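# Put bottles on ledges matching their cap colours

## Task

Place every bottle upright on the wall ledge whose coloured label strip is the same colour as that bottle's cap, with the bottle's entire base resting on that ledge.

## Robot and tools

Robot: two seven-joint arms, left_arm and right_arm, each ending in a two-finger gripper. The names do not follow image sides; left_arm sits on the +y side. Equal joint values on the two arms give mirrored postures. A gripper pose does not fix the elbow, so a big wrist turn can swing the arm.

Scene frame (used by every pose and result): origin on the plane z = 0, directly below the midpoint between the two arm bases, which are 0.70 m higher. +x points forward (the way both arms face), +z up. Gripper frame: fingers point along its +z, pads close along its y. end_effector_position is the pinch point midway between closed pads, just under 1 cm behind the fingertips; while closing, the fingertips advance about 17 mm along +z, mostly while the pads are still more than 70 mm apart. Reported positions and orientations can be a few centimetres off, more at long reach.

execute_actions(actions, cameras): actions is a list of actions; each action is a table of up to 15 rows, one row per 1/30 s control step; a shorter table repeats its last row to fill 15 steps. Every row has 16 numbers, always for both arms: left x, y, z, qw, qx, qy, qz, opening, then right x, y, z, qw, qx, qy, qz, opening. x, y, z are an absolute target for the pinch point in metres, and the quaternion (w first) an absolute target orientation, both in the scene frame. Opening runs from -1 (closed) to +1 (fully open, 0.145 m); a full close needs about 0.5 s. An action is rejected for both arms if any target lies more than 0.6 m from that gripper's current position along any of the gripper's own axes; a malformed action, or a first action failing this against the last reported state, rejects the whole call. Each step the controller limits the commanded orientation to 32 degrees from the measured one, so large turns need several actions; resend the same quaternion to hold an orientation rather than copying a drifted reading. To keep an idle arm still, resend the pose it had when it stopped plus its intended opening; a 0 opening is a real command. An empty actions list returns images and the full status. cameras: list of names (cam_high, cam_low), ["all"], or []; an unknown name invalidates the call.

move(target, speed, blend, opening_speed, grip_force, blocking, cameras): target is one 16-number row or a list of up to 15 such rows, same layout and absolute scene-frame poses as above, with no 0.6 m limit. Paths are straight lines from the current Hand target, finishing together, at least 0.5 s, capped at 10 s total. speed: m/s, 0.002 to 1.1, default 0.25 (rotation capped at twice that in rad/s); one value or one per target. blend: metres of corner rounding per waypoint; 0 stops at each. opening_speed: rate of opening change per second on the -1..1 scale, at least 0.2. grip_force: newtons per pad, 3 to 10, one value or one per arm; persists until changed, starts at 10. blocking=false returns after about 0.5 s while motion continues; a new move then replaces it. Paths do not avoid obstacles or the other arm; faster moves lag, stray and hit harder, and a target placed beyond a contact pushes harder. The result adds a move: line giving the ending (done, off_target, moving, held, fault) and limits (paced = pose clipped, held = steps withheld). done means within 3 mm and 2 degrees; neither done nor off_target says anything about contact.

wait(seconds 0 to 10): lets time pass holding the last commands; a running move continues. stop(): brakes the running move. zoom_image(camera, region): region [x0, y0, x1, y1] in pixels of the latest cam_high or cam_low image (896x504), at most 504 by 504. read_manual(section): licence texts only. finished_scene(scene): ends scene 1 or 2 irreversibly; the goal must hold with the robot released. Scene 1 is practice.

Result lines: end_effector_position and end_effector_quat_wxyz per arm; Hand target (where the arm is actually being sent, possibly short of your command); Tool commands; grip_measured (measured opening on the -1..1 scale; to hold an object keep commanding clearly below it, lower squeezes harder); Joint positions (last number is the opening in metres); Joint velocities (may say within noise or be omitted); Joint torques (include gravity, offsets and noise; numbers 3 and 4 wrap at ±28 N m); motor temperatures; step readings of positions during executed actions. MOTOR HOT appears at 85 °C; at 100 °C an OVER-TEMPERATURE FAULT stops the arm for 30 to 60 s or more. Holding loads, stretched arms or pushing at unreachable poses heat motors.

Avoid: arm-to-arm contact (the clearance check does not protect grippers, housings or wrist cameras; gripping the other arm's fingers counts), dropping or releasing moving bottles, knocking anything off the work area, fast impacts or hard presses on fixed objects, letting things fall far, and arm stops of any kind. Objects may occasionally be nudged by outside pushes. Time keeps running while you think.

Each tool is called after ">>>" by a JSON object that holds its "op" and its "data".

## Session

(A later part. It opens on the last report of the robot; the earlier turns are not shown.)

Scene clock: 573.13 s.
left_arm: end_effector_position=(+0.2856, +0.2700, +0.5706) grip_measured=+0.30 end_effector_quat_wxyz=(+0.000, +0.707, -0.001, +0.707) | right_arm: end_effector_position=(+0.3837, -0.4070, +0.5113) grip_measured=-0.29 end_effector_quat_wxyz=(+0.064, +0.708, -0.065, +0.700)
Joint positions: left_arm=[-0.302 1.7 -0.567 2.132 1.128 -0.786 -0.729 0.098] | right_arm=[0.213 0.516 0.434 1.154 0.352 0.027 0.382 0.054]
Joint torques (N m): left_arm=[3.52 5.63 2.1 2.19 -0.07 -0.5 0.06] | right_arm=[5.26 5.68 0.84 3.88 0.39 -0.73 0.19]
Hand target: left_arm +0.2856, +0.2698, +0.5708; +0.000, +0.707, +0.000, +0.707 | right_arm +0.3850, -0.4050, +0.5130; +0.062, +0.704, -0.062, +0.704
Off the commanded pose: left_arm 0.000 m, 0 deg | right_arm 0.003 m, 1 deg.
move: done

>>> {"op": "move", "data": {"target": [[0.2856,0.2698,0.5708,0,0.7071,0,0.7071,0.3,0.385,-0.405,0.510,0.0616,0.7044,-0.0616,0.7044,-0.5]], "speed": 0.03}}

>>> {"op": "move", "data": {"target": [[0.2856,0.2698,0.5708,0,0.7071,0,0.7071,0.3,0.385,-0.405,0.507,0.0616,0.7044,-0.0616,0.7044,-0.5]], "speed": 0.03}}

Scene clock: 579.07 s.
left_arm: end_effector_position=(+0.2856, +0.2700, +0.5706) grip_measured=+0.30 end_effector_quat_wxyz=(+0.000, +0.707, -0.001, +0.707) | right_arm: end_effector_position=(+0.3840, -0.4072, +0.5111) grip_measured=-0.29 end_effector_quat_wxyz=(+0.065, +0.705, -0.064, +0.704)
Joint positions: left_arm=[-0.302 1.7 -0.567 2.132 1.128 -0.786 -0.729 0.098] | right_arm=[0.216 0.515 0.433 1.143 0.352 0.008 0.384 0.054]
Joint torques (N m): left_arm=[3.52 5.63 2.09 2.18 -0.07 -0.5 0.06] | right_arm=[4.92 5.34 0.57 3.4 0.38 -0.57 0.15]
Hand target: left_arm +0.2856, +0.2698, +0.5708; +0.000, +0.707, +0.000, +0.707 | right_arm +0.3850, -0.4050, +0.5100; +0.062, +0.704, -0.062, +0.704
Off the commanded pose: left_arm 0.000 m, 0 deg | right_arm 0.003 m, 0 deg.
move: done

Scene clock: 579.77 s.
left_arm: end_effector_position=(+0.2856, +0.2700, +0.5706) grip_measured=+0.30 end_effector_quat_wxyz=(+0.000, +0.707, -0.001, +0.707) | right_arm: end_effector_position=(+0.3844, -0.4073, +0.5108) grip_measured=-0.29 end_effector_quat_wxyz=(+0.066, +0.701, -0.062, +0.707)
Joint positions: left_arm=[-0.302 1.7 -0.567 2.132 1.128 -0.786 -0.729 0.098] | right_arm=[0.219 0.515 0.43 1.132 0.352 -0.011 0.387 0.054]
Joint torques (N m): left_arm=[3.52 5.63 2.1 2.18 -0.07 -0.5 0.06] | right_arm=[4.31 5.18 0.51 3.08 0.36 -0.34 0.11]
Hand target: left_arm +0.2856, +0.2698, +0.5708; +0.000, +0.707, +0.000, +0.707 | right_arm +0.3850, -0.4050, +0.5070; +0.062, +0.704, -0.062, +0.704
Off the commanded pose: left_arm 0.000 m, 0 deg | right_arm 0.005 m, 1 deg.
move: off_target (right_arm)

>>> {"op": "move", "data": {"target": [[0.2856,0.2698,0.5708,0,0.7071,0,0.7071,0.3,0.385,-0.405,0.510,0.0616,0.7044,-0.0616,0.7044,0.4],[0.2856,0.2698,0.5708,0,0.7071,0,0.7071,0.3,0.30,-0.392,0.522,0.0616,0.7044,-0.0616,0.7044,0.4],[0.2856,0.2698,0.5708,0,0.7071,0,0.7071,0.3,0.29,-0.28,0.54,0,0.7071,0,0.7071,0.4]], "speed": [0.03,0.1,0.18], "blend": [0,0.01,0], "opening_speed": 0.8, "cameras": ["all"]}}

>>> {"op": "zoom_image", "data": {"camera": "cam_high", "region": [500, 230, 700, 450]}}

>>> {"op": "zoom_image", "data": {"camera": "cam_low", "region": [330, 190, 530, 430]}}

>>> {"op": "zoom_image", "data": {"camera": "cam_low", "region": [480, 140, 640, 280]}}

>>> {"op": "zoom_image", "data": {"camera": "cam_high", "region": [430, 210, 570, 320]}}

Scene clock: 595.63 s.
left_arm: end_effector_position=(+0.2856, +0.2700, +0.5706) grip_measured=+0.30 end_effector_quat_wxyz=(+0.000, +0.707, -0.001, +0.707) | right_arm: end_effector_position=(+0.2901, -0.2790, +0.5413) grip_measured=+0.40 end_effector_quat_wxyz=(-0.002, +0.705, +0.002, +0.709)
Joint positions: left_arm=[-0.302 1.7 -0.567 2.132 1.128 -0.786 -0.729 0.098] | right_arm=[-0.359 0.276 0.497 1.989 0.412 0.19 0.326 0.105]
Joint torques (N m): left_arm=[3.52 5.66 2.1 2.19 -0.07 -0.5 0.06] | right_arm=[1.23 3.1 1.65 3.86 0.26 -0.28 -0.14]
Hand target: left_arm +0.2856, +0.2698, +0.5708; +0.000, +0.707, +0.000, +0.707 | right_arm +0.2900, -0.2800, +0.5401; +0.000, +0.707, +0.000, +0.707
Off the commanded pose: left_arm 0.000 m, 0 deg | right_arm 0.002 m, 0 deg.
move: done

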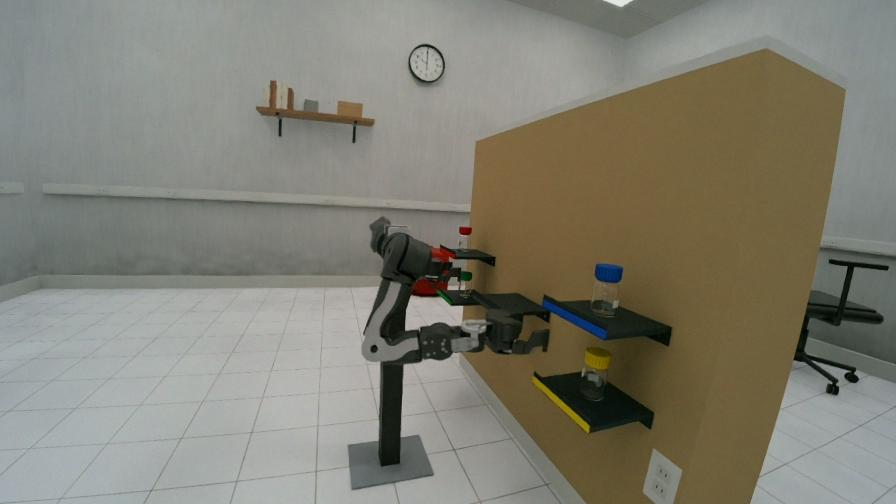

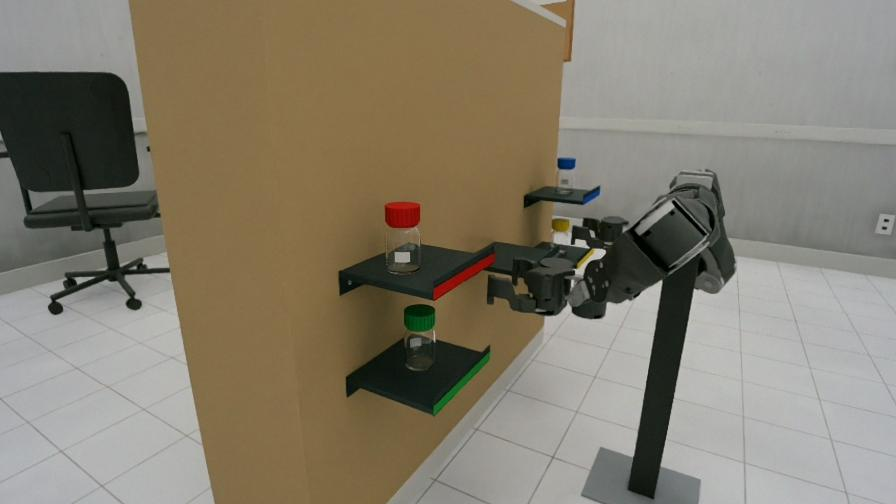

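Scaled by 2.291 from the camera's 896x504 image, which has a finer 1280x720 frame.

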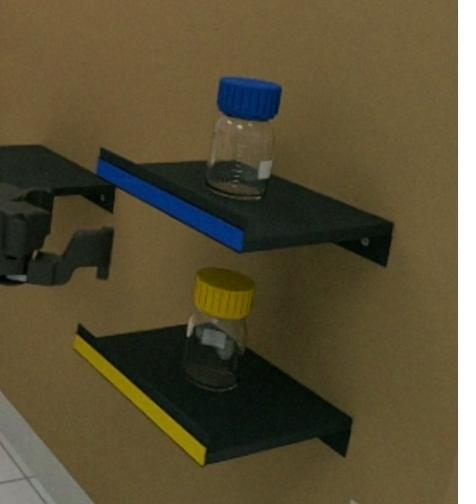

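Scaled by 2.100 from the camera's 896x504 image, which has a finer 1280x720 frame.

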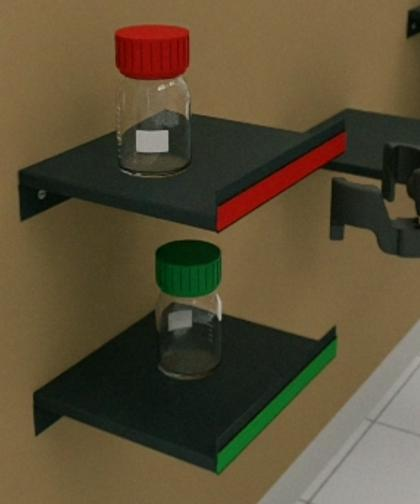

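Scaled by 3.150 from the camera's 896x504 image, which has a finer 1280x720 frame.

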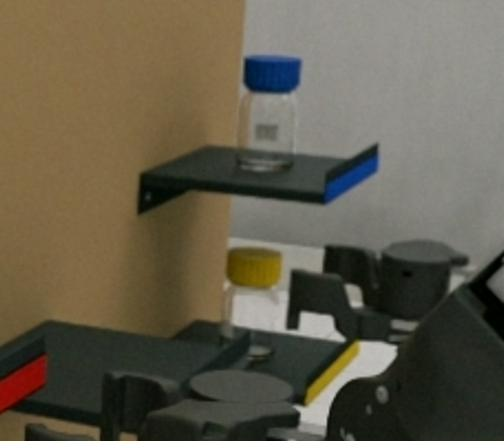

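Scaled by 3.600 from the camera's 896x504 image, which has a finer 1280x720 frame.

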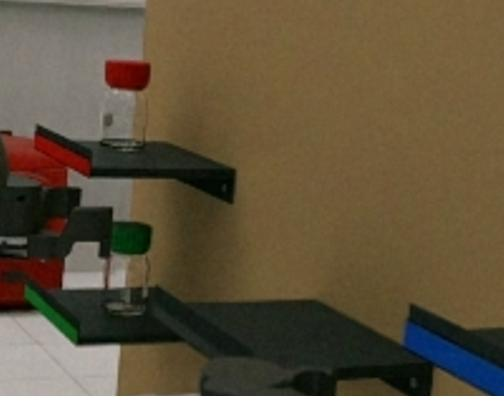

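>>> {"op": "finished_scene", "data": {"scene": 2}}

The scene is finished: the task was done.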